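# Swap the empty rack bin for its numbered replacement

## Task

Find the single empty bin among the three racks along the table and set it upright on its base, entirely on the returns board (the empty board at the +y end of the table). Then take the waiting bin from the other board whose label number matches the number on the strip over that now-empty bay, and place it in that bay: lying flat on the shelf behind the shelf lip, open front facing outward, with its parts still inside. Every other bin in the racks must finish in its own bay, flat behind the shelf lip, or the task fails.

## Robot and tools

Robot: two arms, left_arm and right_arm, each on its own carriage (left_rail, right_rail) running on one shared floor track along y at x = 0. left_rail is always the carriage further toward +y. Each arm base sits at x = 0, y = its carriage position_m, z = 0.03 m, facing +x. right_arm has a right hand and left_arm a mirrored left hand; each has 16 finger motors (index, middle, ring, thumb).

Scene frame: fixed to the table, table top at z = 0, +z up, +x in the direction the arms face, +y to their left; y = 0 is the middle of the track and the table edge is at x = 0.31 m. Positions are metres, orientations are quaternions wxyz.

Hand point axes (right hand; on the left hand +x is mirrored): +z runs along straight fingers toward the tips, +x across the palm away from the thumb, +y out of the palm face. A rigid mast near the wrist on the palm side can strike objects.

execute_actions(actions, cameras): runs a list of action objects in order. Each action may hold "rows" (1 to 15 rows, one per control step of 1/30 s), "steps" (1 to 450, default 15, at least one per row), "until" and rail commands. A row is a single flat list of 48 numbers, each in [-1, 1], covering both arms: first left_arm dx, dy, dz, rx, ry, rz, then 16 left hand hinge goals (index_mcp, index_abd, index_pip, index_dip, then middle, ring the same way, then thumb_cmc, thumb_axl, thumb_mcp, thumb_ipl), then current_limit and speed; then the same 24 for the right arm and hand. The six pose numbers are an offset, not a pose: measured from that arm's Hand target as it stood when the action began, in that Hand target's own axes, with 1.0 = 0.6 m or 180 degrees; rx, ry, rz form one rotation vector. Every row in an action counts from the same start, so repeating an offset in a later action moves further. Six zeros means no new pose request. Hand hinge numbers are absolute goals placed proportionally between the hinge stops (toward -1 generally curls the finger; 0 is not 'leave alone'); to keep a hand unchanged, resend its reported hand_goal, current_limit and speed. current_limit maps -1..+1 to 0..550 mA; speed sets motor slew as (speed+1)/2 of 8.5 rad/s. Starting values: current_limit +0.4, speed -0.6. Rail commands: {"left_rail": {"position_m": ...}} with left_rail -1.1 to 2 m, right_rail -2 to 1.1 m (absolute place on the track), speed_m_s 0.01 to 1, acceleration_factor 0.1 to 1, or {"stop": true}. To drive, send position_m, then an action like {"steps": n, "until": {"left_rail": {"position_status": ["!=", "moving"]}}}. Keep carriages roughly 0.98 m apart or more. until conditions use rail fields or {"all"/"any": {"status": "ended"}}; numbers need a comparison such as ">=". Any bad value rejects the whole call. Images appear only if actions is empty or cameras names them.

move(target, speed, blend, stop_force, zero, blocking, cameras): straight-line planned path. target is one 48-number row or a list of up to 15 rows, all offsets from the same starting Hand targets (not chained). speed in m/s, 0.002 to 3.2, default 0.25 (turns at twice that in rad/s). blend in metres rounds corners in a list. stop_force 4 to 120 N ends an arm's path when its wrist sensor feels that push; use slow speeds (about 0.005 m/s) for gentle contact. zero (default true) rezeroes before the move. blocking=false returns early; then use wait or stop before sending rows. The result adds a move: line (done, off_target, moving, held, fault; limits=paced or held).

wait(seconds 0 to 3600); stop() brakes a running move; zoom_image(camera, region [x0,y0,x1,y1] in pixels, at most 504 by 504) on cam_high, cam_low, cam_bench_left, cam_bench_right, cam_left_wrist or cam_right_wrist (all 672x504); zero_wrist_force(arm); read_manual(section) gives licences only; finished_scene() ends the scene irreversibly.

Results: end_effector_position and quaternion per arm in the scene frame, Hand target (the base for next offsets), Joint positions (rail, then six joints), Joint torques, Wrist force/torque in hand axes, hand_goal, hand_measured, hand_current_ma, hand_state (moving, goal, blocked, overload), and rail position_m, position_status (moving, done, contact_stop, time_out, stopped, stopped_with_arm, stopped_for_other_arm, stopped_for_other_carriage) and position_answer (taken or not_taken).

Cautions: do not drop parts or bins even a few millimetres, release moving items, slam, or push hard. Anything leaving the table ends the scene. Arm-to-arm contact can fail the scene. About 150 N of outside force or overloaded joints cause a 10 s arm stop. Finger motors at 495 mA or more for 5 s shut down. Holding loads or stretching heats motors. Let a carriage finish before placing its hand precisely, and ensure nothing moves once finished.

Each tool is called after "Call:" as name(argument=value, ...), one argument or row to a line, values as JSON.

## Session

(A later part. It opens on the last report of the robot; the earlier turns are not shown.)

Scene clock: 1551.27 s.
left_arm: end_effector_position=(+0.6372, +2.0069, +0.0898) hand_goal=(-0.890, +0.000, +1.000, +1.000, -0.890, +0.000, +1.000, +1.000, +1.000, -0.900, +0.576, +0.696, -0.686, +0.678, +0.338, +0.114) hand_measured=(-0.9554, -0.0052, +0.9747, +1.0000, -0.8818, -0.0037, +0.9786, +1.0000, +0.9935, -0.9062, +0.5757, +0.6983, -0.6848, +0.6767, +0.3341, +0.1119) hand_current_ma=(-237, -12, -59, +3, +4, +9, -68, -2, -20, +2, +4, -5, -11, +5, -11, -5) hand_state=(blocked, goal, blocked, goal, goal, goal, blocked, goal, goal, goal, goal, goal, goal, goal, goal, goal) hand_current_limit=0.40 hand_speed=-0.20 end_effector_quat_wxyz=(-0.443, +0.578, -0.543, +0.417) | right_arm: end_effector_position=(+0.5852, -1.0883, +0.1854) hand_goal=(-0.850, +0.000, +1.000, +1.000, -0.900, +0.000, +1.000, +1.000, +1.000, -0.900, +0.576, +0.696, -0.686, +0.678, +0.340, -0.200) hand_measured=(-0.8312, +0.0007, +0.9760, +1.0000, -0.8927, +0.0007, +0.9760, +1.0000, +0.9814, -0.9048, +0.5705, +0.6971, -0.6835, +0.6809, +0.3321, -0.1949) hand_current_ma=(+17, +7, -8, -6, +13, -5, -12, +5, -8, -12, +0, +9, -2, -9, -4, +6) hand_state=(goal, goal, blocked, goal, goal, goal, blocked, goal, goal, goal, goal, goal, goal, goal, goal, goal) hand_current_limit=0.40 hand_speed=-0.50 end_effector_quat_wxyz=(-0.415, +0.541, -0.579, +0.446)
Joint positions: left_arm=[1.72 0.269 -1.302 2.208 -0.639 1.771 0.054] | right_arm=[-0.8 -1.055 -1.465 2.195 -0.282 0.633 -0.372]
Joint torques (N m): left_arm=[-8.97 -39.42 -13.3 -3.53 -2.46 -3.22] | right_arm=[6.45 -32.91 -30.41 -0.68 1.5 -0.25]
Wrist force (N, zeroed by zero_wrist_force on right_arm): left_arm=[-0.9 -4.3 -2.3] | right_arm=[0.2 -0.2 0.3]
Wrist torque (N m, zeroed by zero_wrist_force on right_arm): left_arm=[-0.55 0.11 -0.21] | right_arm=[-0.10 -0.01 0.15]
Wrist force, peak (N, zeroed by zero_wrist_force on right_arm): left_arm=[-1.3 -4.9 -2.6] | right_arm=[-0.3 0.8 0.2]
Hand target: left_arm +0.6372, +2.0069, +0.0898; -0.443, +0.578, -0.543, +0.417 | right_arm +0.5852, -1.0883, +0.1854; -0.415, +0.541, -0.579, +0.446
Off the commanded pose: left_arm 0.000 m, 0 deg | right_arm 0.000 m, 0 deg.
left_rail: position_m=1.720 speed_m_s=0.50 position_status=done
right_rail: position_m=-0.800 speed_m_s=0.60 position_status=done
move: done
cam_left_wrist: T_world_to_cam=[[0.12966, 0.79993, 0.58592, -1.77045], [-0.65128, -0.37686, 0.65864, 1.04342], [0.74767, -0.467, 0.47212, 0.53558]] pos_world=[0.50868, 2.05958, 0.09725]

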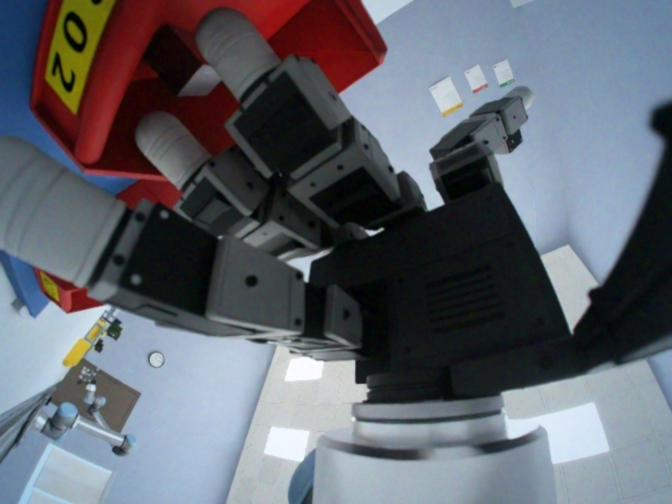

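Call:
move(
  target=[
    [0,-0.0322,-0.0087,0,0,0,-0.89,0,1,1,-0.89,0,1,1,1,-0.9,0.576,0.696,-0.686,0.678,0.337,0.1135,0.4,-0.2,0,0,0,0,0,0,-0.85,0,1,1,-0.9,0,1,1,1,-0.9,0.576,0.696,-0.686,0.678,0.34,-0.2,0.4,-0.5],
    [-0.0133,-0.0322,-0.0087,0,0,0,-0.89,0,1,1,-0.89,0,1,1,1,-0.9,0.576,0.696,-0.686,0.678,0.337,0.1135,0.4,-0.2,0,0,0,0,0,0,-0.85,0,1,1,-0.9,0,1,1,1,-0.9,0.576,0.696,-0.686,0.678,0.34,-0.2,0.4,-0.5],
  ],
  speed=0.04,
)

Call:
zero_wrist_force(
  arm="left_arm",
)

Call:
move(
  target=[0,0.0515,0.0139,0,0,0,-0.89,0,1,1,-0.89,0,1,1,1,-0.9,0.576,0.696,-0.686,0.678,0.337,0.1135,0.4,-0.2,0,0,0,0,0,0,-0.85,0,1,1,-0.9,0,1,1,1,-0.9,0.576,0.696,-0.686,0.678,0.34,-0.2,0.4,-0.5],
  speed=0.02,
  stop_force=4,
  cameras=["cam_left_wrist"],
)

Call:
zoom_image(
  camera="cam_left_wrist",
  region=[0, 0, 300, 300],
)

Scene clock: 1565.80 s.
left_arm: end_effector_position=(+0.6366, +2.0148, +0.1098) hand_goal=(-0.890, +0.000, +1.000, +1.000, -0.890, +0.000, +1.000, +1.000, +1.000, -0.900, +0.576, +0.696, -0.686, +0.678, +0.338, +0.114) hand_measured=(-0.8866, -0.0066, +0.9760, +1.0000, -0.8806, -0.0052, +0.9786, +1.0000, +0.9935, -0.9048, +0.5757, +0.6983, -0.6860, +0.6767, +0.3351, +0.1119) hand_current_ma=(+2, -11, -65, -2, +10, +6, -61, -11, -12, -4, -3, -9, -1, -6, -11, -17) hand_state=(goal, goal, blocked, goal, goal, goal, blocked, goal, goal, goal, goal, goal, goal, goal, goal, goal) hand_current_limit=0.40 hand_speed=-0.20 end_effector_quat_wxyz=(-0.443, +0.578, -0.543, +0.417) | right_arm: end_effector_position=(+0.5852, -1.0883, +0.1854) hand_goal=(-0.850, +0.000, +1.000, +1.000, -0.900, +0.000, +1.000, +1.000, +1.000, -0.900, +0.576, +0.696, -0.686, +0.678, +0.340, -0.200) hand_measured=(-0.8300, +0.0007, +0.9760, +1.0000, -0.8927, -0.0008, +0.9760, +1.0000, +0.9802, -0.9048, +0.5705, +0.6983, -0.6835, +0.6798, +0.3321, -0.1949) hand_current_ma=(+26, +4, -6, -10, +11, +0, -24, +5, -6, -10, +4, +12, +3, -7, -3, +9) hand_state=(goal, goal, blocked, goal, goal, goal, blocked, goal, goal, goal, goal, goal, goal, goal, goal, goal) hand_current_limit=0.40 hand_speed=-0.50 end_effector_quat_wxyz=(-0.415, +0.541, -0.579, +0.446)
Joint positions: left_arm=[1.72 0.285 -1.327 2.189 -0.594 1.786 0.058] | right_arm=[-0.8 -1.055 -1.465 2.195 -0.282 0.633 -0.372]
Joint torques (N m): left_arm=[13.65 -42.67 -47 1.61 2.93 2.82] | right_arm=[2.11 -32.9 -30.86 -1.77 1.27 -0.1]
Wrist force (N, zeroed by zero_wrist_force on right_arm): left_arm=[-0.9 0.3 0.6] | right_arm=[-0.2 0.2 0.2]
Wrist torque (N m, zeroed by zero_wrist_force on right_arm): left_arm=[-0.33 0.04 -0.37] | right_arm=[-0.05 0.05 0.12]
Wrist force, peak (N, zeroed by zero_wrist_force on right_arm): left_arm=[-1.4 -4.8 -2.6] | right_arm=[0.0 0.8 0.4]
Hand target: left_arm +0.6366, +2.0149, +0.1098; -0.443, +0.578, -0.543, +0.417 | right_arm +0.5852, -1.0883, +0.1854; -0.415, +0.541, -0.579, +0.446
Off the commanded pose: left_arm 0.000 m, 0 deg | right_arm 0.000 m, 0 deg.
left_rail: position_m=1.720 speed_m_s=0.50 position_status=done
right_rail: position_m=-0.800 speed_m_s=0.60 position_status=done
move: done

Wrist force sensor zeroed.

Scene clock: 1568.30 s.
left_arm: end_effector_position=(+0.6367, +2.0149, +0.0778) hand_goal=(-0.890, +0.000, +1.000, +1.000, -0.890, +0.000, +1.000, +1.000, +1.000, -0.900, +0.576, +0.696, -0.686, +0.678, +0.338, +0.114) hand_measured=(-0.8866, -0.0052, +0.9760, +1.0000, -0.8806, -0.0037, +0.9773, +1.0000, +0.9935, -0.9048, +0.5757, +0.6983, -0.6860, +0.6756, +0.3341, +0.1129) hand_current_ma=(-2, -16, -58, -3, -4, +6, -51, -4, -20, +1, -1, -9, -3, +8, -8, -3) hand_state=(goal, goal, blocked, goal, goal, goal, blocked, goal, goal, goal, goal, goal, goal, goal, goal, goal) hand_current_limit=0.40 hand_speed=-0.20 end_effector_quat_wxyz=(-0.443, +0.578, -0.543, +0.417) | right_arm: end_effector_position=(+0.5852, -1.0883, +0.1854) hand_goal=(-0.850, +0.000, +1.000, +1.000, -0.900, +0.000, +1.000, +1.000, +1.000, -0.900, +0.576, +0.696, -0.686, +0.678, +0.340, -0.200) hand_measured=(-0.8300, -0.0008, +0.9760, +1.0000, -0.8927, +0.0007, +0.9773, +1.0000, +0.9802, -0.9062, +0.5705, +0.6971, -0.6848, +0.6798, +0.3321, -0.1949) hand_current_ma=(+13, +5, -7, -7, +9, -8, -13, +4, -5, -20, +4, +10, +1, -16, +2, +12) hand_state=(goal, goal, blocked, goal, goal, goal, blocked, goal, goal, goal, goal, goal, goal, goal, goal, goal) hand_current_limit=0.40 hand_speed=-0.50 end_effector_quat_wxyz=(-0.415, +0.541, -0.579, +0.446)
Joint positions: left_arm=[1.72 0.285 -1.277 2.205 -0.66 1.786 0.058] | right_arm=[-0.8 -1.055 -1.465 2.195 -0.282 0.633 -0.372]
Joint torques (N m): left_arm=[0.52 -44.08 -13.73 -3.79 -1.54 0.59] | right_arm=[-0.64 -33.58 -30.54 -2.11 1.26 -0.08]
Wrist force (N, zeroed by zero_wrist_force): left_arm=[0.5 0.0 -0.2] | right_arm=[-0.1 0.3 -0.1]
Wrist torque (N m, zeroed by zero_wrist_force): left_arm=[0.02 -0.07 0.05] | right_arm=[-0.01 0.03 0.14]
Wrist force, peak (N, zeroed by zero_wrist_force): left_arm=[0.7 -0.5 0.2] | right_arm=[0.0 0.6 0.6]
Hand target: left_arm +0.6367, +2.0149, +0.0778; -0.443, +0.578, -0.543, +0.417 | right_arm +0.5852, -1.0883, +0.1854; -0.415, +0.541, -0.579, +0.446
Off the commanded pose: left_arm 0.000 m, 0 deg | right_arm 0.000 m, 0 deg.
left_rail: position_m=1.720 speed_m_s=0.50 position_status=done
right_rail: position_m=-0.800 speed_m_s=0.60 position_status=done
move: done
cam_left_wrist: T_world_to_cam=[[0.12966, 0.79993, 0.58592, -1.76967], [-0.65128, -0.37686, 0.65864, 1.05398], [0.74767, -0.467, 0.47212, 0.54531]] pos_world=[0.50818, 2.06748, 0.08525]

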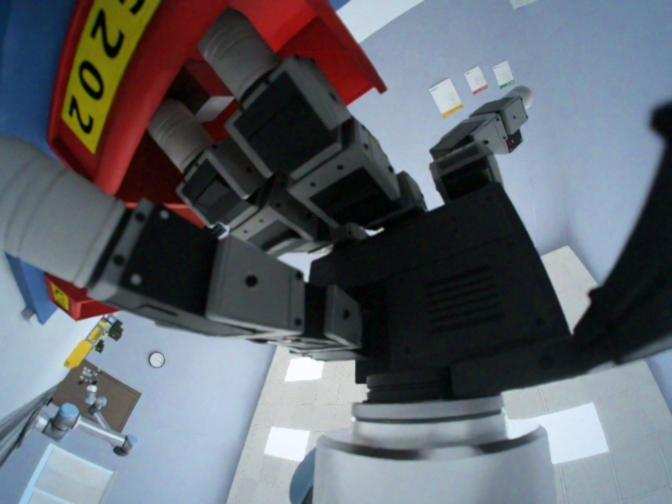

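Scaled by 1.680 from the camera's image (finer frame: 960x720).

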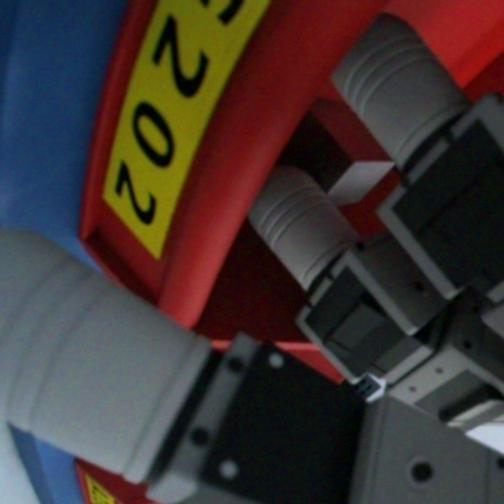

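Call:
move(
  target=[0,0.0258,0.007,0,0,0,-0.89,0,1,1,-0.89,0,1,1,1,-0.9,0.576,0.696,-0.686,0.678,0.337,0.1135,0.4,-0.2,0,0,0,0,0,0,-0.85,0,1,1,-0.9,0,1,1,1,-0.9,0.576,0.696,-0.686,0.678,0.34,-0.2,0.4,-0.5],
  speed=0.015,
  stop_force=4,
)

Call:
move(
  target=[0,0.0086,-0.0322,0,0,0,-0.89,0,1,1,-0.89,0,1,1,1,-0.9,0.576,0.696,-0.686,0.678,0.337,0.1135,0.4,-0.2,0,0,0,0,0,0,-0.85,0,1,1,-0.9,0,1,1,1,-0.9,0.576,0.696,-0.686,0.678,0.34,-0.2,0.4,-0.5],
  speed=0.01,
  stop_force=4,
  cameras=["cam_left_wrist"],
)

Call:
zoom_image(
  camera="cam_left_wrist",
  region=[0, 0, 300, 300],
)

Scene clock: 1580.83 s.
left_arm: end_effector_position=(+0.6367, +2.0149, +0.0648) hand_goal=(-0.890, +0.000, +1.000, +1.000, -0.890, +0.000, +1.000, +1.000, +1.000, -0.900, +0.576, +0.696, -0.686, +0.678, +0.338, +0.114) hand_measured=(-0.8878, -0.0052, +0.9760, +1.0000, -0.8842, -0.0037, +0.9799, +1.0000, +0.9935, -0.9048, +0.5757, +0.6971, -0.6848, +0.6767, +0.3341, +0.1119) hand_current_ma=(-2, -14, -60, +3, +8, -4, -60, -6, -25, -4, -3, -9, -13, -4, -8, -14) hand_state=(goal, goal, blocked, goal, goal, goal, blocked, goal, goal, goal, goal, goal, goal, goal, goal, goal) hand_current_limit=0.40 hand_speed=-0.20 end_effector_quat_wxyz=(-0.443, +0.578, -0.543, +0.417) | right_arm: end_effector_position=(+0.5852, -1.0883, +0.1854) hand_goal=(-0.850, +0.000, +1.000, +1.000, -0.900, +0.000, +1.000, +1.000, +1.000, -0.900, +0.576, +0.696, -0.686, +0.678, +0.340, -0.200) hand_measured=(-0.8312, -0.0008, +0.9760, +0.9990, -0.8927, +0.0007, +0.9760, +1.0000, +0.9802, -0.9048, +0.5693, +0.6983, -0.6835, +0.6798, +0.3321, -0.1949) hand_current_ma=(+16, +10, -2, -12, +12, -3, -23, +3, -1, -10, +7, +4, -1, -10, -2, +17) hand_state=(goal, goal, blocked, goal, goal, goal, blocked, goal, goal, goal, goal, goal, goal, goal, goal, goal) hand_current_limit=0.40 hand_speed=-0.50 end_effector_quat_wxyz=(-0.415, +0.541, -0.579, +0.446)
Joint positions: left_arm=[1.72 0.285 -1.255 2.211 -0.687 1.786 0.058] | right_arm=[-0.8 -1.055 -1.465 2.195 -0.282 0.633 -0.372]
Joint torques (N m): left_arm=[-0.64 -65.97 -39.57 1.82 -1.52 -1.35] | right_arm=[-6.32 -34.53 -30.67 -2.47 1.48 0.29]
Wrist force (N, zeroed by zero_wrist_force): left_arm=[0.6 -3.4 0.3] | right_arm=[0.1 0.3 -0.1]
Wrist torque (N m, zeroed by zero_wrist_force): left_arm=[-0.10 -0.05 0.11] | right_arm=[-0.01 0.01 0.14]
Wrist force, peak (N, zeroed by zero_wrist_force): left_arm=[1.0 -10.4 0.7] | right_arm=[0.1 0.7 0.4]
Hand target: left_arm +0.6367, +2.0149, +0.0648; -0.443, +0.578, -0.543, +0.417 (not the last commanded pose) | right_arm +0.5852, -1.0883, +0.1854; -0.415, +0.541, -0.579, +0.446
Off the commanded pose: left_arm 0.003 m, 0 deg | right_arm 0.000 m, 0 deg.
left_rail: position_m=1.720 speed_m_s=0.50 position_status=done
right_rail: position_m=-0.800 speed_m_s=0.60 position_status=done
move: contact (left_arm)

Scene clock: 1582.33 s.
left_arm: end_effector_position=(+0.6339, +2.0147, +0.0649) hand_goal=(-0.890, +0.000, +1.000, +1.000, -0.890, +0.000, +1.000, +1.000, +1.000, -0.900, +0.576, +0.696, -0.686, +0.678, +0.338, +0.114) hand_measured=(-0.8878, -0.0066, +0.9747, +1.0000, -0.8698, -0.0023, +0.9837, +1.0000, +0.9935, -0.9048, +0.5757, +0.6983, -0.6860, +0.6767, +0.3341, +0.1119) hand_current_ma=(-4, -10, -65, +2, +41, -1, -38, -5, -16, +3, +0, -11, -4, +9, +3, -13) hand_state=(goal, goal, blocked, goal, goal, goal, goal, goal, goal, goal, goal, goal, goal, goal, goal, goal) hand_current_limit=0.40 hand_speed=-0.20 end_effector_quat_wxyz=(-0.443, +0.578, -0.543, +0.417) | right_arm: end_effector_position=(+0.5852, -1.0883, +0.1854) hand_goal=(-0.850, +0.000, +1.000, +1.000, -0.900, +0.000, +1.000, +1.000, +1.000, -0.900, +0.576, +0.696, -0.686, +0.678, +0.340, -0.200) hand_measured=(-0.8312, +0.0007, +0.9760, +0.9990, -0.8915, +0.0007, +0.9760, +1.0000, +0.9802, -0.9062, +0.5705, +0.6971, -0.6835, +0.6798, +0.3321, -0.1949) hand_current_ma=(+16, +10, -5, -7, +7, -2, -22, +5, -8, -18, +5, +13, +1, -8, -1, +11) hand_state=(goal, goal, blocked, goal, goal, goal, blocked, goal, goal, goal, goal, goal, goal, goal, goal, goal) hand_current_limit=0.40 hand_speed=-0.50 end_effector_quat_wxyz=(-0.415, +0.541, -0.579, +0.446)
Joint positions: left_arm=[1.72 0.286 -1.258 2.216 -0.689 1.787 0.059] | right_arm=[-0.8 -1.055 -1.465 2.195 -0.282 0.633 -0.372]
Joint torques (N m): left_arm=[-3.17 -34.9 -32.18 4.51 -1.97 -2.29] | right_arm=[-6.01 -34.18 -30.27 -2.11 1.62 0.38]
Wrist force (N, zeroed by zero_wrist_force): left_arm=[1.1 -14.3 0.9] | right_arm=[0.0 0.2 0.3]
Wrist torque (N m, zeroed by zero_wrist_force): left_arm=[-0.37 -0.07 0.36] | right_arm=[-0.05 0.02 0.14]
Wrist force, peak (N, zeroed by zero_wrist_force): left_arm=[0.7 -16.9 1.7] | right_arm=[-0.5 0.8 0.3]
Hand target: left_arm +0.6339, +2.0147, +0.0649; -0.443, +0.578, -0.543, +0.417 (not the last commanded pose) | right_arm +0.5852, -1.0883, +0.1854; -0.415, +0.541, -0.579, +0.446
Off the commanded pose: left_arm 0.017 m, 0 deg | right_arm 0.000 m, 0 deg.
left_rail: position_m=1.720 speed_m_s=0.50 position_status=done
right_rail: position_m=-0.800 speed_m_s=0.60 position_status=done
move: contact (left_arm)
cam_left_wrist: T_world_to_cam=[[0.12949, 0.79992, 0.58597, -1.76158], [-0.65145, -0.37689, 0.65846, 1.06076], [0.74756, -0.46699, 0.47231, 0.55348]] pos_world=[0.50538, 2.06738, 0.07235]

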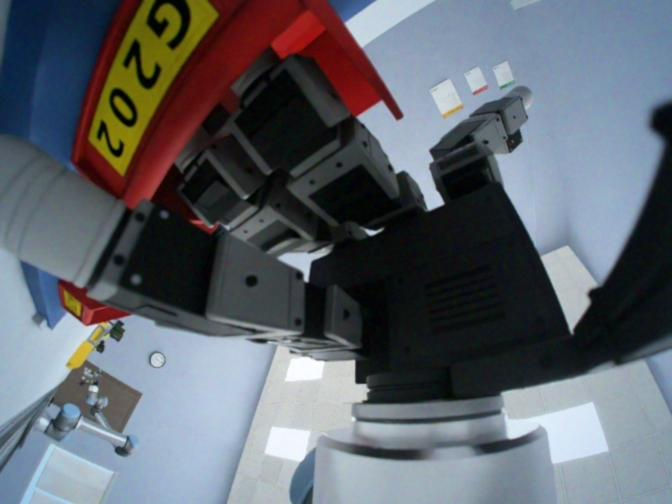

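Scaled by 1.680 from the camera's image (finer frame: 960x720).

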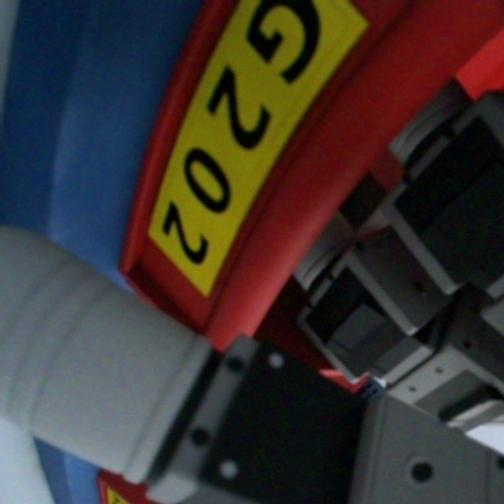

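Call:
move(
  target=[0,-0.0081,-0.0022,0,0,0,-0.89,0,1,1,-0.89,0,1,1,1,-0.9,0.576,0.696,-0.686,0.678,0.337,0.1135,0.4,-0.2,0,0,0,0,0,0,-0.85,0,1,1,-0.9,0,1,1,1,-0.9,0.576,0.696,-0.686,0.678,0.34,-0.2,0.4,-0.5],
  speed=0.02,
)

Call:
move(
  target=[0,0.0086,-0.0322,0,0,0,-0.89,0,1,1,-0.89,0,1,1,1,-0.9,0.576,0.696,-0.686,0.678,0.337,0.1135,0.4,-0.2,0,0,0,0,0,0,-0.85,0,1,1,-0.9,0,1,1,1,-0.9,0.576,0.696,-0.686,0.678,0.34,-0.2,0.4,-0.5],
  speed=0.01,
  stop_force=4,
  cameras=["cam_left_wrist"],
)

Call:
zoom_image(
  camera="cam_left_wrist",
  region=[0, 0, 300, 300],
)

Scene clock: 1594.53 s.
left_arm: end_effector_position=(+0.6339, +2.0147, +0.0698) hand_goal=(-0.890, +0.000, +1.000, +1.000, -0.890, +0.000, +1.000, +1.000, +1.000, -0.900, +0.576, +0.696, -0.686, +0.678, +0.338, +0.114) hand_measured=(-0.8878, -0.0052, +0.9747, +1.0000, -0.8758, -0.0052, +0.9786, +0.9990, +0.9935, -0.9048, +0.5757, +0.6983, -0.6860, +0.6767, +0.3341, +0.1119) hand_current_ma=(-4, -10, -66, +8, +27, +9, -61, -6, -18, +4, -1, -10, -7, +10, -2, -6) hand_state=(goal, goal, blocked, goal, goal, goal, blocked, goal, goal, goal, goal, goal, goal, goal, goal, goal) hand_current_limit=0.40 hand_speed=-0.20 end_effector_quat_wxyz=(-0.443, +0.578, -0.543, +0.417) | right_arm: end_effector_position=(+0.5852, -1.0883, +0.1854) hand_goal=(-0.850, +0.000, +1.000, +1.000, -0.900, +0.000, +1.000, +1.000, +1.000, -0.900, +0.576, +0.696, -0.686, +0.678, +0.340, -0.200) hand_measured=(-0.8312, +0.0007, +0.9760, +1.0000, -0.8927, +0.0007, +0.9760, +1.0000, +0.9802, -0.9048, +0.5705, +0.6971, -0.6835, +0.6798, +0.3321, -0.1949) hand_current_ma=(+18, +11, -6, -7, +8, -3, -20, +5, +3, -9, -3, +3, -2, -10, -2, +13) hand_state=(goal, goal, blocked, goal, goal, goal, blocked, goal, goal, goal, goal, goal, goal, goal, goal, goal) hand_current_limit=0.40 hand_speed=-0.50 end_effector_quat_wxyz=(-0.415, +0.541, -0.579, +0.446)
Joint positions: left_arm=[1.72 0.286 -1.267 2.214 -0.679 1.787 0.059] | right_arm=[-0.8 -1.055 -1.465 2.195 -0.282 0.633 -0.372]
Joint torques (N m): left_arm=[0.59 -64.55 -42.36 1.23 -1.24 -2.23] | right_arm=[-7.41 -32.69 -30.44 -2.32 1.54 0.89]
Wrist force (N, zeroed by zero_wrist_force): left_arm=[1.0 -0.5 0.7] | right_arm=[-0.2 0.0 0.0]
Wrist torque (N m, zeroed by zero_wrist_force): left_arm=[-0.12 -0.11 0.10] | right_arm=[-0.06 0.04 0.12]
Wrist force, peak (N, zeroed by zero_wrist_force): left_arm=[1.0 -14.6 1.1] | right_arm=[0.0 0.8 0.3]
Hand target: left_arm +0.6339, +2.0147, +0.0700; -0.443, +0.578, -0.543, +0.417 | right_arm +0.5852, -1.0883, +0.1854; -0.415, +0.541, -0.579, +0.446
Off the commanded pose: left_arm 0.000 m, 0 deg | right_arm 0.000 m, 0 deg.
left_rail: position_m=1.720 speed_m_s=0.50 position_status=done
right_rail: position_m=-0.800 speed_m_s=0.60 position_status=done
move: done

Scene clock: 1597.40 s.
left_arm: end_effector_position=(+0.6139, +2.0135, +0.0700) hand_goal=(-0.890, +0.000, +1.000, +1.000, -0.890, +0.000, +1.000, +1.000, +1.000, -0.900, +0.576, +0.696, -0.686, +0.678, +0.338, +0.114) hand_measured=(-0.8854, -0.0052, +0.9760, +1.0000, -0.8686, -0.0037, +0.9786, +1.0000, +0.9935, -0.9048, +0.5744, +0.6971, -0.6860, +0.6767, +0.3341, +0.1119) hand_current_ma=(+2, -13, -54, +6, +44, -1, -60, -8, -21, +5, +2, -6, -6, +5, -5, -12) hand_state=(goal, goal, blocked, goal, blocked, goal, blocked, goal, goal, goal, goal, goal, goal, goal, goal, goal) hand_current_limit=0.40 hand_speed=-0.20 end_effector_quat_wxyz=(-0.443, +0.578, -0.543, +0.417) | right_arm: end_effector_position=(+0.5852, -1.0883, +0.1854) hand_goal=(-0.850, +0.000, +1.000, +1.000, -0.900, +0.000, +1.000, +1.000, +1.000, -0.900, +0.576, +0.696, -0.686, +0.678, +0.340, -0.200) hand_measured=(-0.8312, +0.0007, +0.9760, +0.9990, -0.8927, -0.0008, +0.9760, +0.9990, +0.9802, -0.9048, +0.5705, +0.6971, -0.6835, +0.6798, +0.3321, -0.1949) hand_current_ma=(+14, +11, -7, -8, +8, -4, -15, +3, +2, -11, +4, +4, -4, -13, -4, +9) hand_state=(goal, goal, blocked, goal, goal, goal, blocked, goal, goal, goal, goal, goal, goal, goal, goal, goal) hand_current_limit=0.40 hand_speed=-0.50 end_effector_quat_wxyz=(-0.415, +0.541, -0.579, +0.446)
Joint positions: left_arm=[1.72 0.296 -1.288 2.246 -0.689 1.797 0.061] | right_arm=[-0.8 -1.055 -1.465 2.195 -0.282 0.633 -0.372]
Joint torques (N m): left_arm=[13.26 -62.68 -10.79 -2.9 2.71 2.86] | right_arm=[-7 -33.48 -30.98 -2.42 1.39 0.77]
Wrist force (N, zeroed by zero_wrist_force): left_arm=[1.6 -2.1 2.4] | right_arm=[0.0 0.3 0.4]
Wrist torque (N m, zeroed by zero_wrist_force): left_arm=[-0.18 -0.14 0.15] | right_arm=[-0.04 0.01 0.13]
Wrist force, peak (N, zeroed by zero_wrist_force): left_arm=[1.5 -2.7 2.3] | right_arm=[-0.5 0.7 0.3]
Hand target: left_arm +0.6139, +2.0135, +0.0700; -0.443, +0.578, -0.543, +0.417 | right_arm +0.5852, -1.0883, +0.1854; -0.415, +0.541, -0.579, +0.446
Off the commanded pose: left_arm 0.000 m, 0 deg | right_arm 0.000 m, 0 deg.
left_rail: position_m=1.720 speed_m_s=0.50 position_status=done
right_rail: position_m=-0.800 speed_m_s=0.60 position_status=done
move: done
cam_left_wrist: T_world_to_cam=[[0.12949, 0.79992, 0.58597, -1.76093], [-0.65145, -0.37689, 0.65846, 1.04388], [0.74756, -0.46699, 0.47231, 0.56541]] pos_world=[0.48538, 2.06608, 0.07745]

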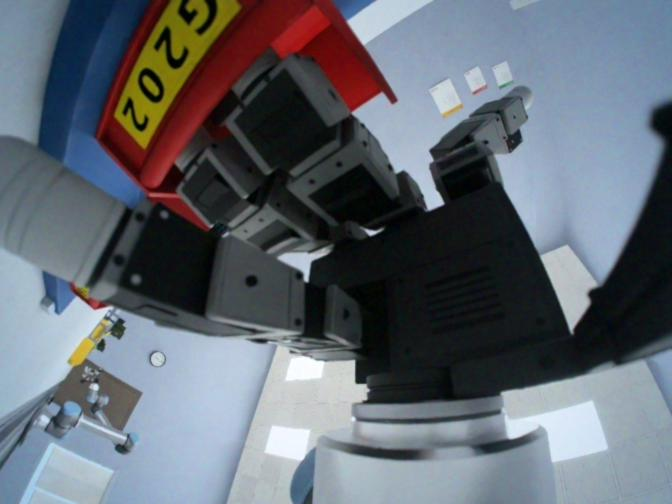

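Scaled by 1.680 from the camera's image (finer frame: 960x720).

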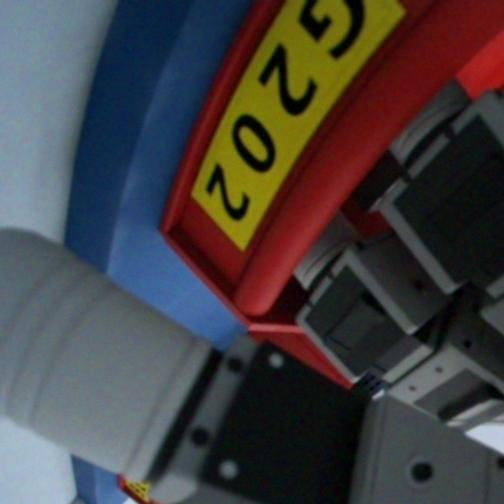

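Call:
execute_actions(
  actions=[
    {"rows":[[0,0,0,0,0,0,-0.89,0,1,1,-0.89,0,1,1,1,-0.9,0.576,0.696,-0.686,0.678,0.337,-0.211,0.4,-0.5,0,0,0,0,0,0,-0.85,0,1,1,-0.9,0,1,1,1,-0.9,0.576,0.696,-0.686,0.678,0.34,-0.2,0.4,-0.5]],"steps":30},
    {"rows":[[0,0,0,0,0,0,-0.95,0,1,1,-0.95,0,1,1,1,-0.9,0.576,0.696,-0.686,0.678,0.06,-0.211,0.4,-0.8,0,0,0,0,0,0,-0.85,0,1,1,-0.9,0,1,1,1,-0.9,0.576,0.696,-0.686,0.678,0.34,-0.2,0.4,-0.5]],"steps":45},
    {"rows":[[0,0,0,0,0,0,-1,0,1,1,-1,0,1,1,1,-0.9,0.576,0.696,-0.686,0.678,-0.08,-0.32,0.75,-0.8,0,0,0,0,0,0,-0.85,0,1,1,-0.9,0,1,1,1,-0.9,0.576,0.696,-0.686,0.678,0.34,-0.2,0.4,-0.5]],"steps":40},
  ],
  cameras=["cam_left_wrist","cam_bench_left"],
)

Call:
zoom_image(
  camera="cam_left_wrist",
  region=[0, 0, 400, 350],
)

Call:
zoom_image(
  camera="cam_bench_left",
  region=[340, 130, 620, 310],
)

Scene clock: 1619.13 s.
left_arm: end_effector_position=(+0.6139, +2.0135, +0.0700) hand_goal=(-1.000, +0.000, +1.000, +1.000, -1.000, +0.000, +1.000, +1.000, +1.000, -0.900, +0.576, +0.696, -0.686, +0.678, -0.080, -0.320) hand_measured=(-0.9228, -0.0052, +0.9799, +1.0000, -0.9059, -0.0037, +0.9799, +1.0000, +0.9947, -0.9048, +0.5757, +0.6983, -0.6860, +0.6767, +0.2331, -0.2063) hand_current_ma=(+270, -12, -44, -1, +343, +10, -52, -8, -16, +4, -2, -8, -7, +4, +490, +468) hand_state=(blocked, goal, blocked, goal, blocked, goal, blocked, goal, goal, goal, goal, goal, goal, goal, blocked, blocked) hand_current_limit=0.75 hand_speed=-0.80 end_effector_quat_wxyz=(-0.443, +0.578, -0.543, +0.417) | right_arm: end_effector_position=(+0.5852, -1.0883, +0.1854) hand_goal=(-0.850, +0.000, +1.000, +1.000, -0.900, +0.000, +1.000, +1.000, +1.000, -0.900, +0.576, +0.696, -0.686, +0.678, +0.340, -0.200) hand_measured=(-0.8300, -0.0008, +0.9760, +1.0000, -0.8927, -0.0008, +0.9760, +1.0000, +0.9802, -0.9062, +0.5705, +0.6971, -0.6835, +0.6798, +0.3321, -0.1959) hand_current_ma=(+26, +8, -11, -10, +6, -9, -20, +4, -12, -15, +9, +7, -2, -8, -2, +13) hand_state=(goal, goal, blocked, goal, goal, goal, blocked, goal, goal, goal, goal, goal, goal, goal, goal, goal) hand_current_limit=0.40 hand_speed=-0.50 end_effector_quat_wxyz=(-0.415, +0.541, -0.579, +0.446)
Joint positions: left_arm=[1.72 0.296 -1.288 2.246 -0.689 1.797 0.061] | right_arm=[-0.8 -1.055 -1.465 2.195 -0.282 0.633 -0.372]
Joint torques (N m): left_arm=[5.58 -62.68 -38.04 -2.63 2.79 2.64] | right_arm=[-7.24 -34.03 -31.44 -2.21 1.36 1.37]
Wrist force (N, zeroed by zero_wrist_force): left_arm=[1.3 1.4 0.4] | right_arm=[-0.2 0.2 0.3]
Wrist torque (N m, zeroed by zero_wrist_force): left_arm=[-0.06 -0.15 0.13] | right_arm=[-0.06 0.04 0.12]
Wrist force, peak (N, zeroed by zero_wrist_force): left_arm=[1.5 -2.9 2.2] | right_arm=[-0.1 0.8 0.4]
Hand target: left_arm +0.6139, +2.0135, +0.0700; -0.443, +0.578, -0.543, +0.417 | right_arm +0.5852, -1.0883, +0.1854; -0.415, +0.541, -0.579, +0.446
Off the commanded pose: left_arm 0.000 m, 0 deg | right_arm 0.000 m, 0 deg.
left_rail: position_m=1.720 speed_m_s=0.50 position_status=done
right_rail: position_m=-0.800 speed_m_s=0.60 position_status=done
cam_left_wrist: T_world_to_cam=[[0.12949, 0.79992, 0.58597, -1.76093], [-0.65145, -0.37689, 0.65846, 1.04388], [0.74756, -0.46699, 0.47231, 0.56541]] pos_world=[0.48538, 2.06608, 0.07745]
Images, in order (width x height): cam_bench_left 672x504, cam_left_wrist 672x504.

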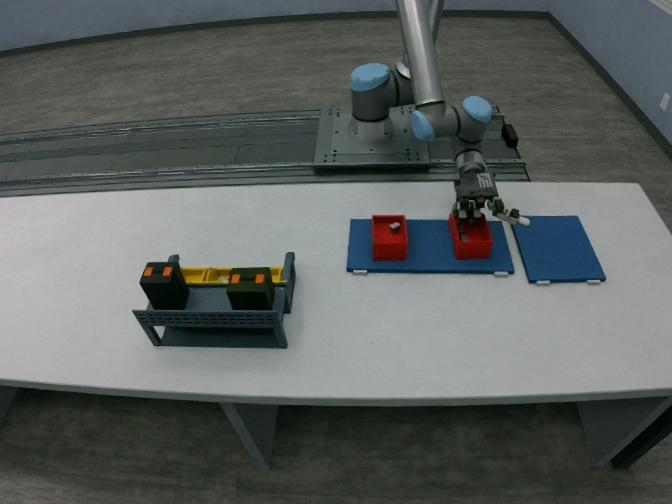

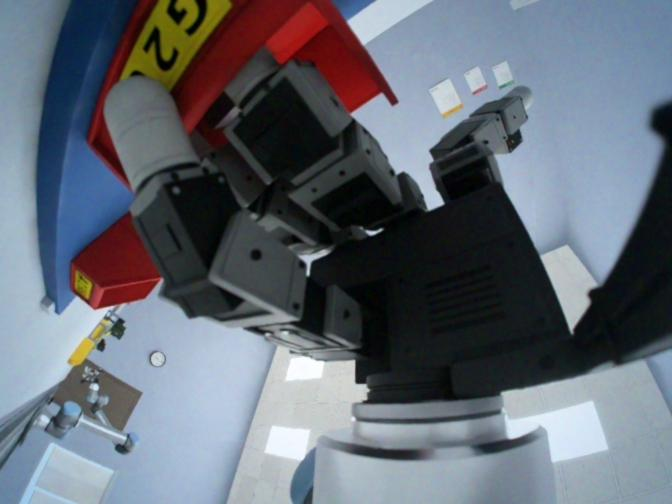

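Scaled by 1.260 from the camera's image (finer frame: 960x720).

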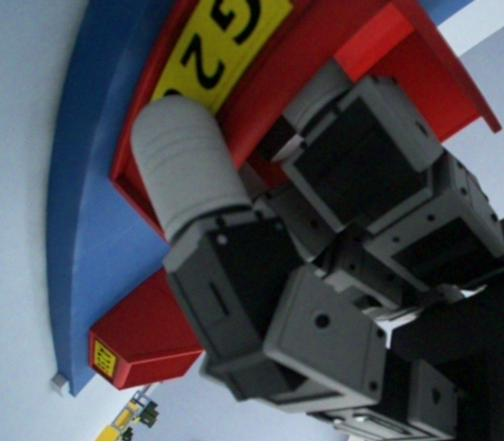

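Scaled by 1.800.

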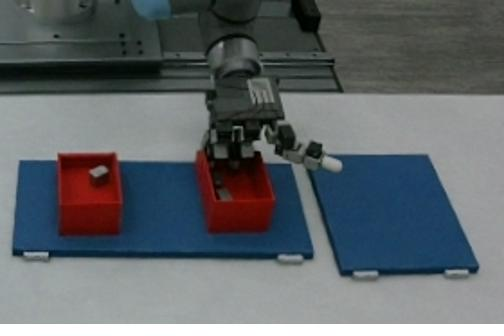

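Call:
move(
  target=[0,-0.0515,-0.0138,0,0,0,-1,0,1,1,-1,0,1,1,1,-0.9,0.576,0.696,-0.686,0.678,-0.08,-0.32,0.75,-0.8,0,0,0,0,0,0,-0.85,0,1,1,-0.9,0,1,1,1,-0.9,0.576,0.696,-0.686,0.678,0.34,-0.2,0.4,-0.5],
  speed=0.02,
  cameras=["cam_left_wrist","cam_bench_left"],
)

Call:
zoom_image(
  camera="cam_bench_left",
  region=[400, 160, 540, 290],
)

Call:
zoom_image(
  camera="cam_left_wrist",
  region=[0, 0, 400, 350],
)

Scene clock: 1634.63 s.
left_arm: end_effector_position=(+0.6139, +2.0135, +0.1019) hand_goal=(-1.000, +0.000, +1.000, +1.000, -1.000, +0.000, +1.000, +1.000, +1.000, -0.900, +0.576, +0.696, -0.686, +0.678, -0.080, -0.320) hand_measured=(-0.9144, -0.0052, +0.9824, +1.0000, -0.8987, -0.0037, +0.9837, +1.0000, +0.9935, -0.9048, +0.5757, +0.6983, -0.6848, +0.6756, +0.2341, -0.2263) hand_current_ma=(+313, -9, -44, -9, +388, +7, -41, -1, -19, +5, +1, -6, -3, +6, +488, +480) hand_state=(blocked, goal, goal, goal, blocked, goal, goal, goal, goal, goal, goal, goal, goal, goal, blocked, blocked) hand_current_limit=0.75 hand_speed=-0.80 end_effector_quat_wxyz=(-0.443, +0.578, -0.543, +0.417) | right_arm: end_effector_position=(+0.5852, -1.0883, +0.1854) hand_goal=(-0.850, +0.000, +1.000, +1.000, -0.900, +0.000, +1.000, +1.000, +1.000, -0.900, +0.576, +0.696, -0.686, +0.678, +0.340, -0.200) hand_measured=(-0.8312, +0.0007, +0.9760, +1.0000, -0.8927, +0.0007, +0.9760, +1.0000, +0.9802, -0.9062, +0.5705, +0.6971, -0.6823, +0.6798, +0.3321, -0.1949) hand_current_ma=(+20, +8, -9, -15, +9, -3, -16, +11, -10, -3, +7, +10, -6, -15, +1, +7) hand_state=(goal, goal, blocked, goal, goal, goal, blocked, goal, goal, goal, goal, goal, goal, goal, goal, goal) hand_current_limit=0.40 hand_speed=-0.50 end_effector_quat_wxyz=(-0.415, +0.541, -0.579, +0.446)
Joint positions: left_arm=[1.72 0.296 -1.341 2.23 -0.621 1.797 0.061] | right_arm=[-0.8 -1.055 -1.465 2.195 -0.282 0.633 -0.372]
Joint torques (N m): left_arm=[13.63 -64.89 -44.81 1.71 2.92 1.28] | right_arm=[-7.11 -35.08 -31.41 -2.29 1.37 1.63]
Wrist force (N, zeroed by zero_wrist_force): left_arm=[1.3 1.9 1.9] | right_arm=[0.1 0.3 -0.1]
Wrist torque (N m, zeroed by zero_wrist_force): left_arm=[0.02 -0.14 0.09] | right_arm=[-0.01 0.00 0.15]
Wrist force, peak (N, zeroed by zero_wrist_force): left_arm=[1.7 1.8 2.3] | right_arm=[-0.2 0.8 0.4]
Hand target: left_arm +0.6139, +2.0135, +0.1020; -0.443, +0.578, -0.543, +0.417 | right_arm +0.5852, -1.0883, +0.1854; -0.415, +0.541, -0.579, +0.446
Off the commanded pose: left_arm 0.000 m, 0 deg | right_arm 0.000 m, 0 deg.
left_rail: position_m=1.720 speed_m_s=0.50 position_status=done
right_rail: position_m=-0.800 speed_m_s=0.60 position_status=done
move: done
cam_left_wrist: T_world_to_cam=[[0.12949, 0.79992, 0.58597, -1.77963], [-0.65145, -0.37689, 0.65846, 1.02287], [0.74756, -0.46699, 0.47231, 0.55034]] pos_world=[0.48538, 2.06608, 0.10935]
Images, in order (width x height): cam_bench_left 672x504, cam_left_wrist 672x504.

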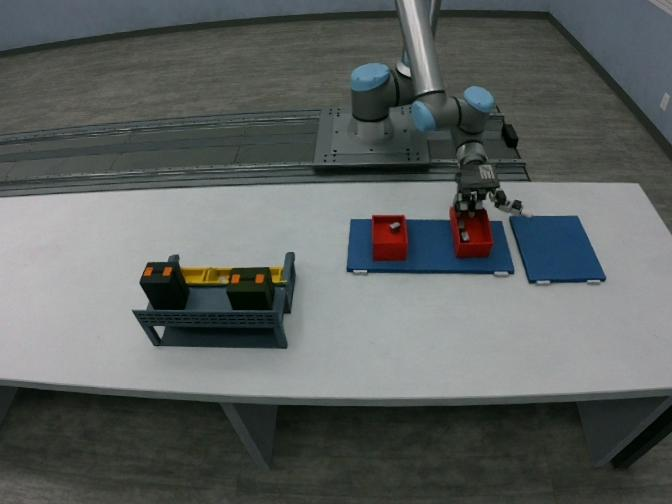

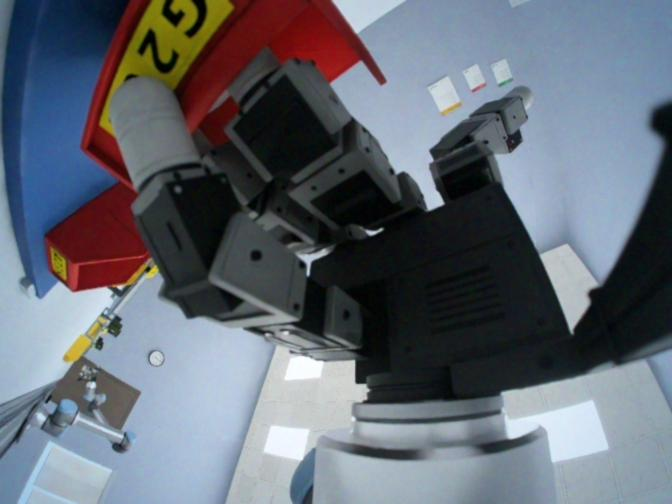

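Scaled by 3.600.

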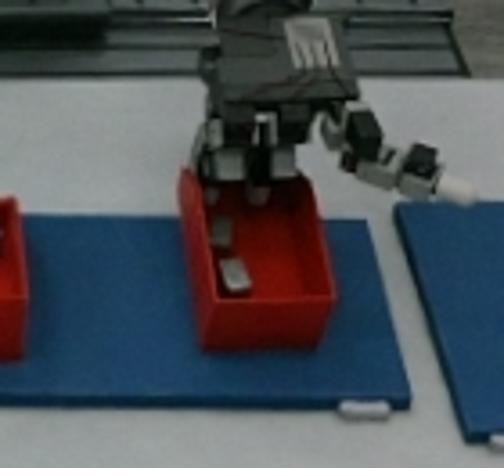

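Scaled by 1.260 from the camera's image (finer frame: 960x720).

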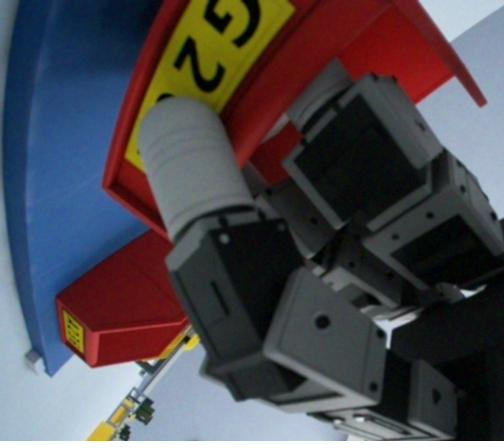

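Call:
move(
  target=[0,-0.2125,-0.1605,0,0,0,-1,0,1,1,-1,0,1,1,1,-0.9,0.576,0.696,-0.686,0.678,-0.08,-0.32,0.75,-0.8,0,0,0,0,0,0,-0.85,0,1,1,-0.9,0,1,1,1,-0.9,0.576,0.696,-0.686,0.678,0.34,-0.2,0.4,-0.5],
  speed=0.06,
  cameras=["cam_left_wrist","cam_bench_left"],
)

Call:
zoom_image(
  camera="cam_bench_left",
  region=[400, 110, 540, 270],
)

Scene clock: 1652.87 s.
left_arm: end_effector_position=(+0.5540, +2.0098, +0.2500) hand_goal=(-1.000, +0.000, +1.000, +1.000, -1.000, +0.000, +1.000, +1.000, +1.000, -0.900, +0.576, +0.696, -0.686, +0.678, -0.080, -0.320) hand_measured=(-0.9566, -0.0008, +0.9786, +0.9990, -0.9566, -0.0052, +0.9786, +1.0000, +0.9935, -0.9048, +0.5757, +0.6983, -0.6835, +0.6788, +0.1658, -0.3026) hand_current_ma=(+131, -9, -45, -4, +117, +0, -60, -2, -19, +4, -3, +1, -3, +8, +484, +49) hand_state=(blocked, goal, blocked, goal, blocked, goal, blocked, goal, goal, goal, goal, goal, goal, goal, blocked, goal) hand_current_limit=0.75 hand_speed=-0.80 end_effector_quat_wxyz=(-0.443, +0.578, -0.543, +0.417) | right_arm: end_effector_position=(+0.5852, -1.0883, +0.1854) hand_goal=(-0.850, +0.000, +1.000, +1.000, -0.900, +0.000, +1.000, +1.000, +1.000, -0.900, +0.576, +0.696, -0.686, +0.678, +0.340, -0.200) hand_measured=(-0.8300, +0.0007, +0.9760, +1.0000, -0.8927, +0.0007, +0.9760, +1.0000, +0.9814, -0.9048, +0.5705, +0.6971, -0.6835, +0.6798, +0.3321, -0.1949) hand_current_ma=(+24, +3, -8, -10, +8, -3, -21, +6, -5, -9, +6, +8, +0, -4, -1, +13) hand_state=(goal, goal, blocked, goal, goal, goal, blocked, goal, goal, goal, goal, goal, goal, goal, goal, goal) hand_current_limit=0.40 hand_speed=-0.50 end_effector_quat_wxyz=(-0.415, +0.541, -0.579, +0.446)
Joint positions: left_arm=[1.72 0.329 -1.623 2.198 -0.305 1.829 0.071] | right_arm=[-0.8 -1.055 -1.465 2.195 -0.282 0.633 -0.372]
Joint torques (N m): left_arm=[13.44 -47.47 -53.61 1.04 2.8 2.66] | right_arm=[-7.36 -35.82 -30.89 -2.29 1.45 1.5]
Wrist force (N, zeroed by zero_wrist_force): left_arm=[1.5 -0.1 0.7] | right_arm=[-0.1 0.1 0.6]
Wrist torque (N m, zeroed by zero_wrist_force): left_arm=[-0.07 -0.18 0.13] | right_arm=[-0.09 0.02 0.12]
Wrist force, peak (N, zeroed by zero_wrist_force): left_arm=[1.3 2.1 3.0] | right_arm=[0.4 0.8 0.2]
Hand target: left_arm +0.5540, +2.0098, +0.2501; -0.443, +0.578, -0.543, +0.417 | right_arm +0.5852, -1.0883, +0.1854; -0.415, +0.541, -0.579, +0.446
Off the commanded pose: left_arm 0.000 m, 0 deg | right_arm 0.000 m, 0 deg.
left_rail: position_m=1.720 speed_m_s=0.50 position_status=done
right_rail: position_m=-0.800 speed_m_s=0.60 position_status=done
move: done
cam_left_wrist: T_world_to_cam=[[0.12949, 0.79992, 0.58597, -1.85577], [-0.65145, -0.37689, 0.65846, 0.88498], [0.74756, -0.46699, 0.47231, 0.52349]] pos_world=[0.42548, 2.06248, 0.25745]
Images, in order (width x height): cam_bench_left 672x504, cam_left_wrist 672x504.

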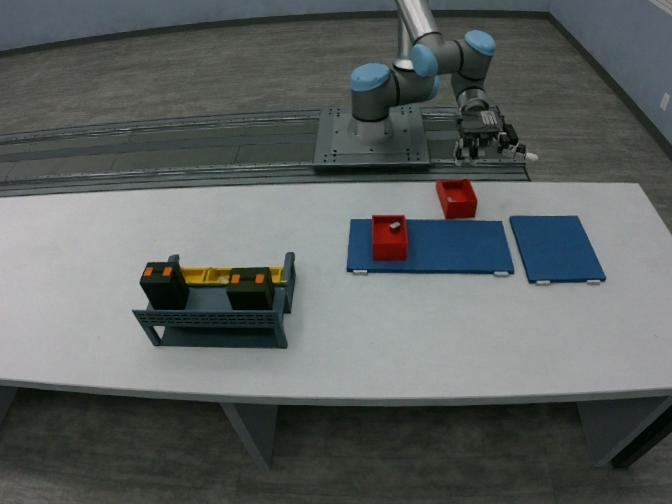

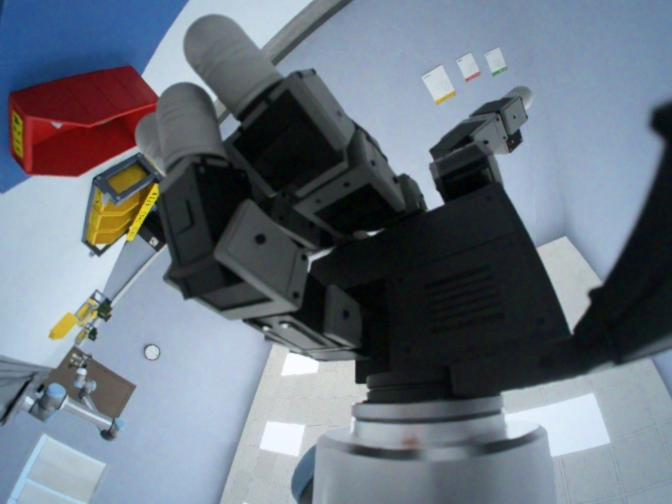

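Scaled by 3.150.

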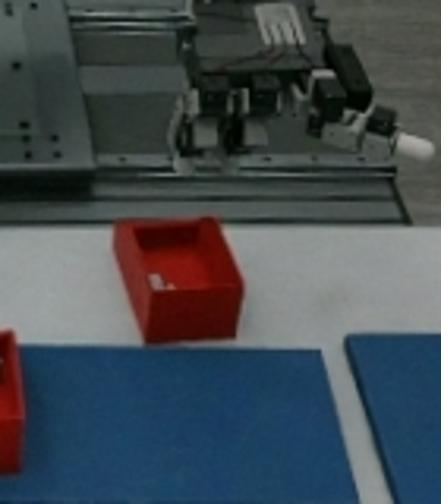

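Call:
zoom_image(
  camera="cam_bench_left",
  region=[420, 160, 500, 230],
)

Scaled by 6.300.

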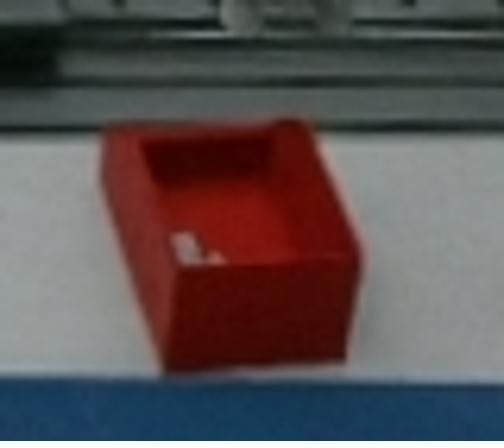

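Call:
execute_actions(
  actions=[
    {"left_rail":{"position_m":-0.2,"speed_m_s":0.7,"acceleration_factor":0.4},"right_rail":{"position_m":-1.5},"rows":[[0,0,0,0,0,0,-0.89,0,1,1,-0.89,0,1,1,1,-0.9,0.576,0.696,-0.65,0.678,0.337,0.1135,0.4,-0.2,0,0,0,0,0,0,-0.85,0,1,1,-0.9,0,1,1,1,-0.9,0.576,0.696,-0.686,0.678,0.34,-0.2,0.4,-0.5]],"steps":400,"until":{"all":{"status":"ended"}}},
  ],
  cameras=["cam_left_wrist","cam_high","cam_low"],
)

Call:
zoom_image(
  camera="cam_high",
  region=[200, 200, 340, 340],
)

Call:
zoom_image(
  camera="cam_left_wrist",
  region=[0, 0, 300, 300],
)

Scene clock: 1818.30 s.
left_arm: end_effector_position=(+0.5540, +0.0899, +0.2501) hand_goal=(-0.890, +0.000, +1.000, +1.000, -0.890, +0.000, +1.000, +1.000, +1.000, -0.900, +0.576, +0.696, -0.650, +0.678, +0.338, +0.114) hand_measured=(-0.8770, -0.0023, +0.9786, +0.9990, -0.8770, -0.0037, +0.9773, +1.0000, +0.9935, -0.9048, +0.5757, +0.6983, -0.6496, +0.6798, +0.3390, +0.1157) hand_current_ma=(+33, -13, -51, -3, +22, +3, -65, -5, -21, +1, +0, -7, -14, +12, -3, -15) hand_state=(goal, goal, blocked, goal, goal, goal, blocked, goal, goal, goal, goal, goal, goal, goal, goal, goal) hand_current_limit=0.40 hand_speed=-0.20 end_effector_quat_wxyz=(-0.443, +0.578, -0.543, +0.417) | right_arm: end_effector_position=(+0.5852, -1.7883, +0.1854) hand_goal=(-0.850, +0.000, +1.000, +1.000, -0.900, +0.000, +1.000, +1.000, +1.000, -0.900, +0.576, +0.696, -0.686, +0.678, +0.340, -0.200) hand_measured=(-0.8312, -0.0008, +0.9760, +1.0000, -0.8927, -0.0008, +0.9773, +1.0000, +0.9802, -0.9048, +0.5705, +0.6971, -0.6835, +0.6798, +0.3321, -0.1949) hand_current_ma=(+22, +8, -8, -17, +7, -3, -19, -1, -11, -8, +1, +10, +3, -10, -8, +18) hand_state=(goal, goal, blocked, goal, goal, goal, blocked, goal, goal, goal, goal, goal, goal, goal, goal, goal) hand_current_limit=0.40 hand_speed=-0.50 end_effector_quat_wxyz=(-0.415, +0.541, -0.579, +0.446)
Joint positions: left_arm=[-0.2 0.329 -1.623 2.198 -0.305 1.829 0.071] | right_arm=[-1.5 -1.055 -1.465 2.195 -0.282 0.633 -0.372]
Joint torques (N m): left_arm=[-0.36 -38.63 -37.83 -0.85 0.24 2.82] | right_arm=[7.87 -36.86 -31.28 -1.96 1.26 1.33]
Wrist force (N, zeroed by zero_wrist_force): left_arm=[1.0 -0.5 0.5] | right_arm=[-0.1 0.3 0.2]
Wrist torque (N m, zeroed by zero_wrist_force): left_arm=[-0.11 -0.13 0.11] | right_arm=[-0.04 0.03 0.13]
Wrist force, peak (N, zeroed by zero_wrist_force): left_arm=[2.0 -0.3 0.7] | right_arm=[-0.9 0.3 0.5]
Hand target: left_arm +0.5540, +0.0899, +0.2501; -0.443, +0.578, -0.543, +0.417 | right_arm +0.5852, -1.7883, +0.1854; -0.415, +0.541, -0.579, +0.446
Off the commanded pose: left_arm 0.000 m, 0 deg | right_arm 0.000 m, 0 deg.
left_rail: position_m=-0.200 speed_m_s=0.70 position_status=done
right_rail: position_m=-1.500 speed_m_s=0.60 position_status=done
cam_left_wrist: T_world_to_cam=[[0.12949, 0.79992, 0.58597, -0.31998], [-0.65145, -0.37689, 0.65846, 0.16129], [0.74756, -0.46699, 0.47231, -0.37318]] pos_world=[0.42548, 0.14248, 0.25755]
Images, in order (width x height): cam_high 672x504, cam_low 672x504, cam_left_wrist 672x504.

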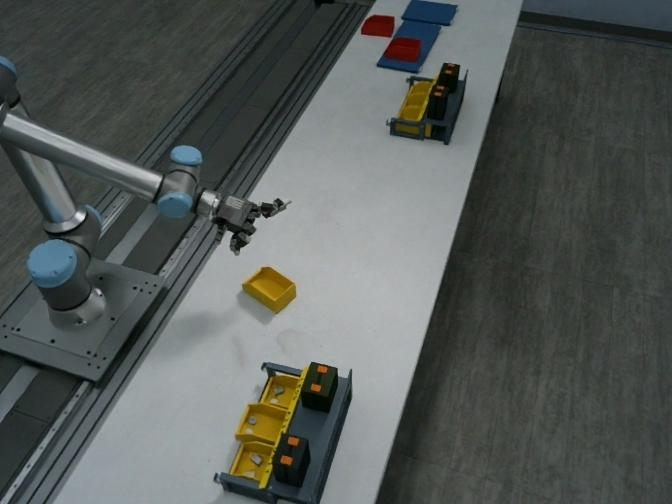

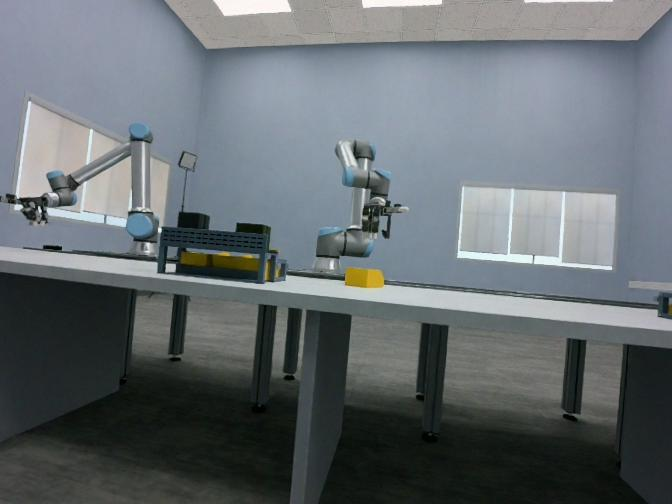

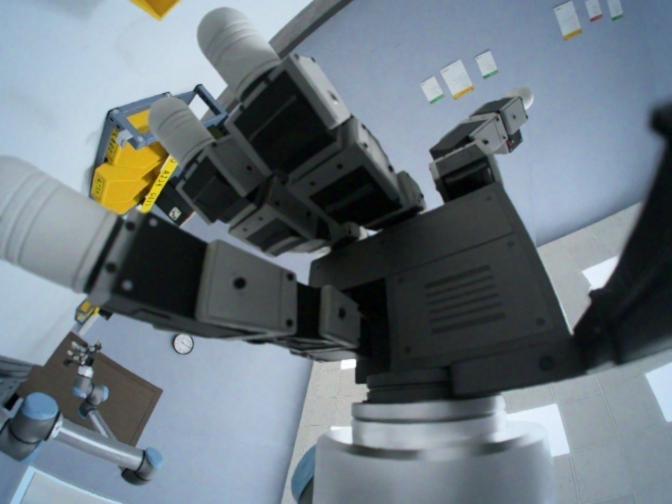

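Scaled by 3.600.

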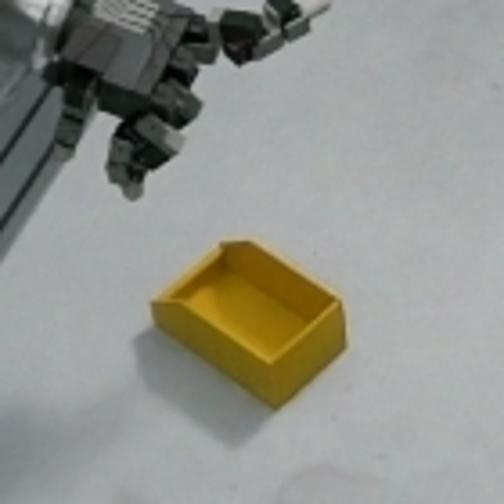

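Scaled by 1.680 from the camera's image (finer frame: 960x720).

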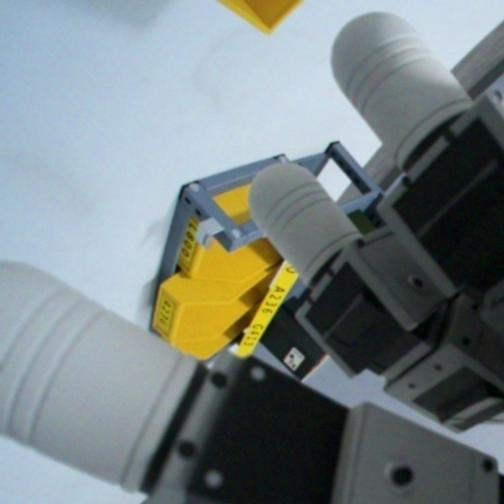

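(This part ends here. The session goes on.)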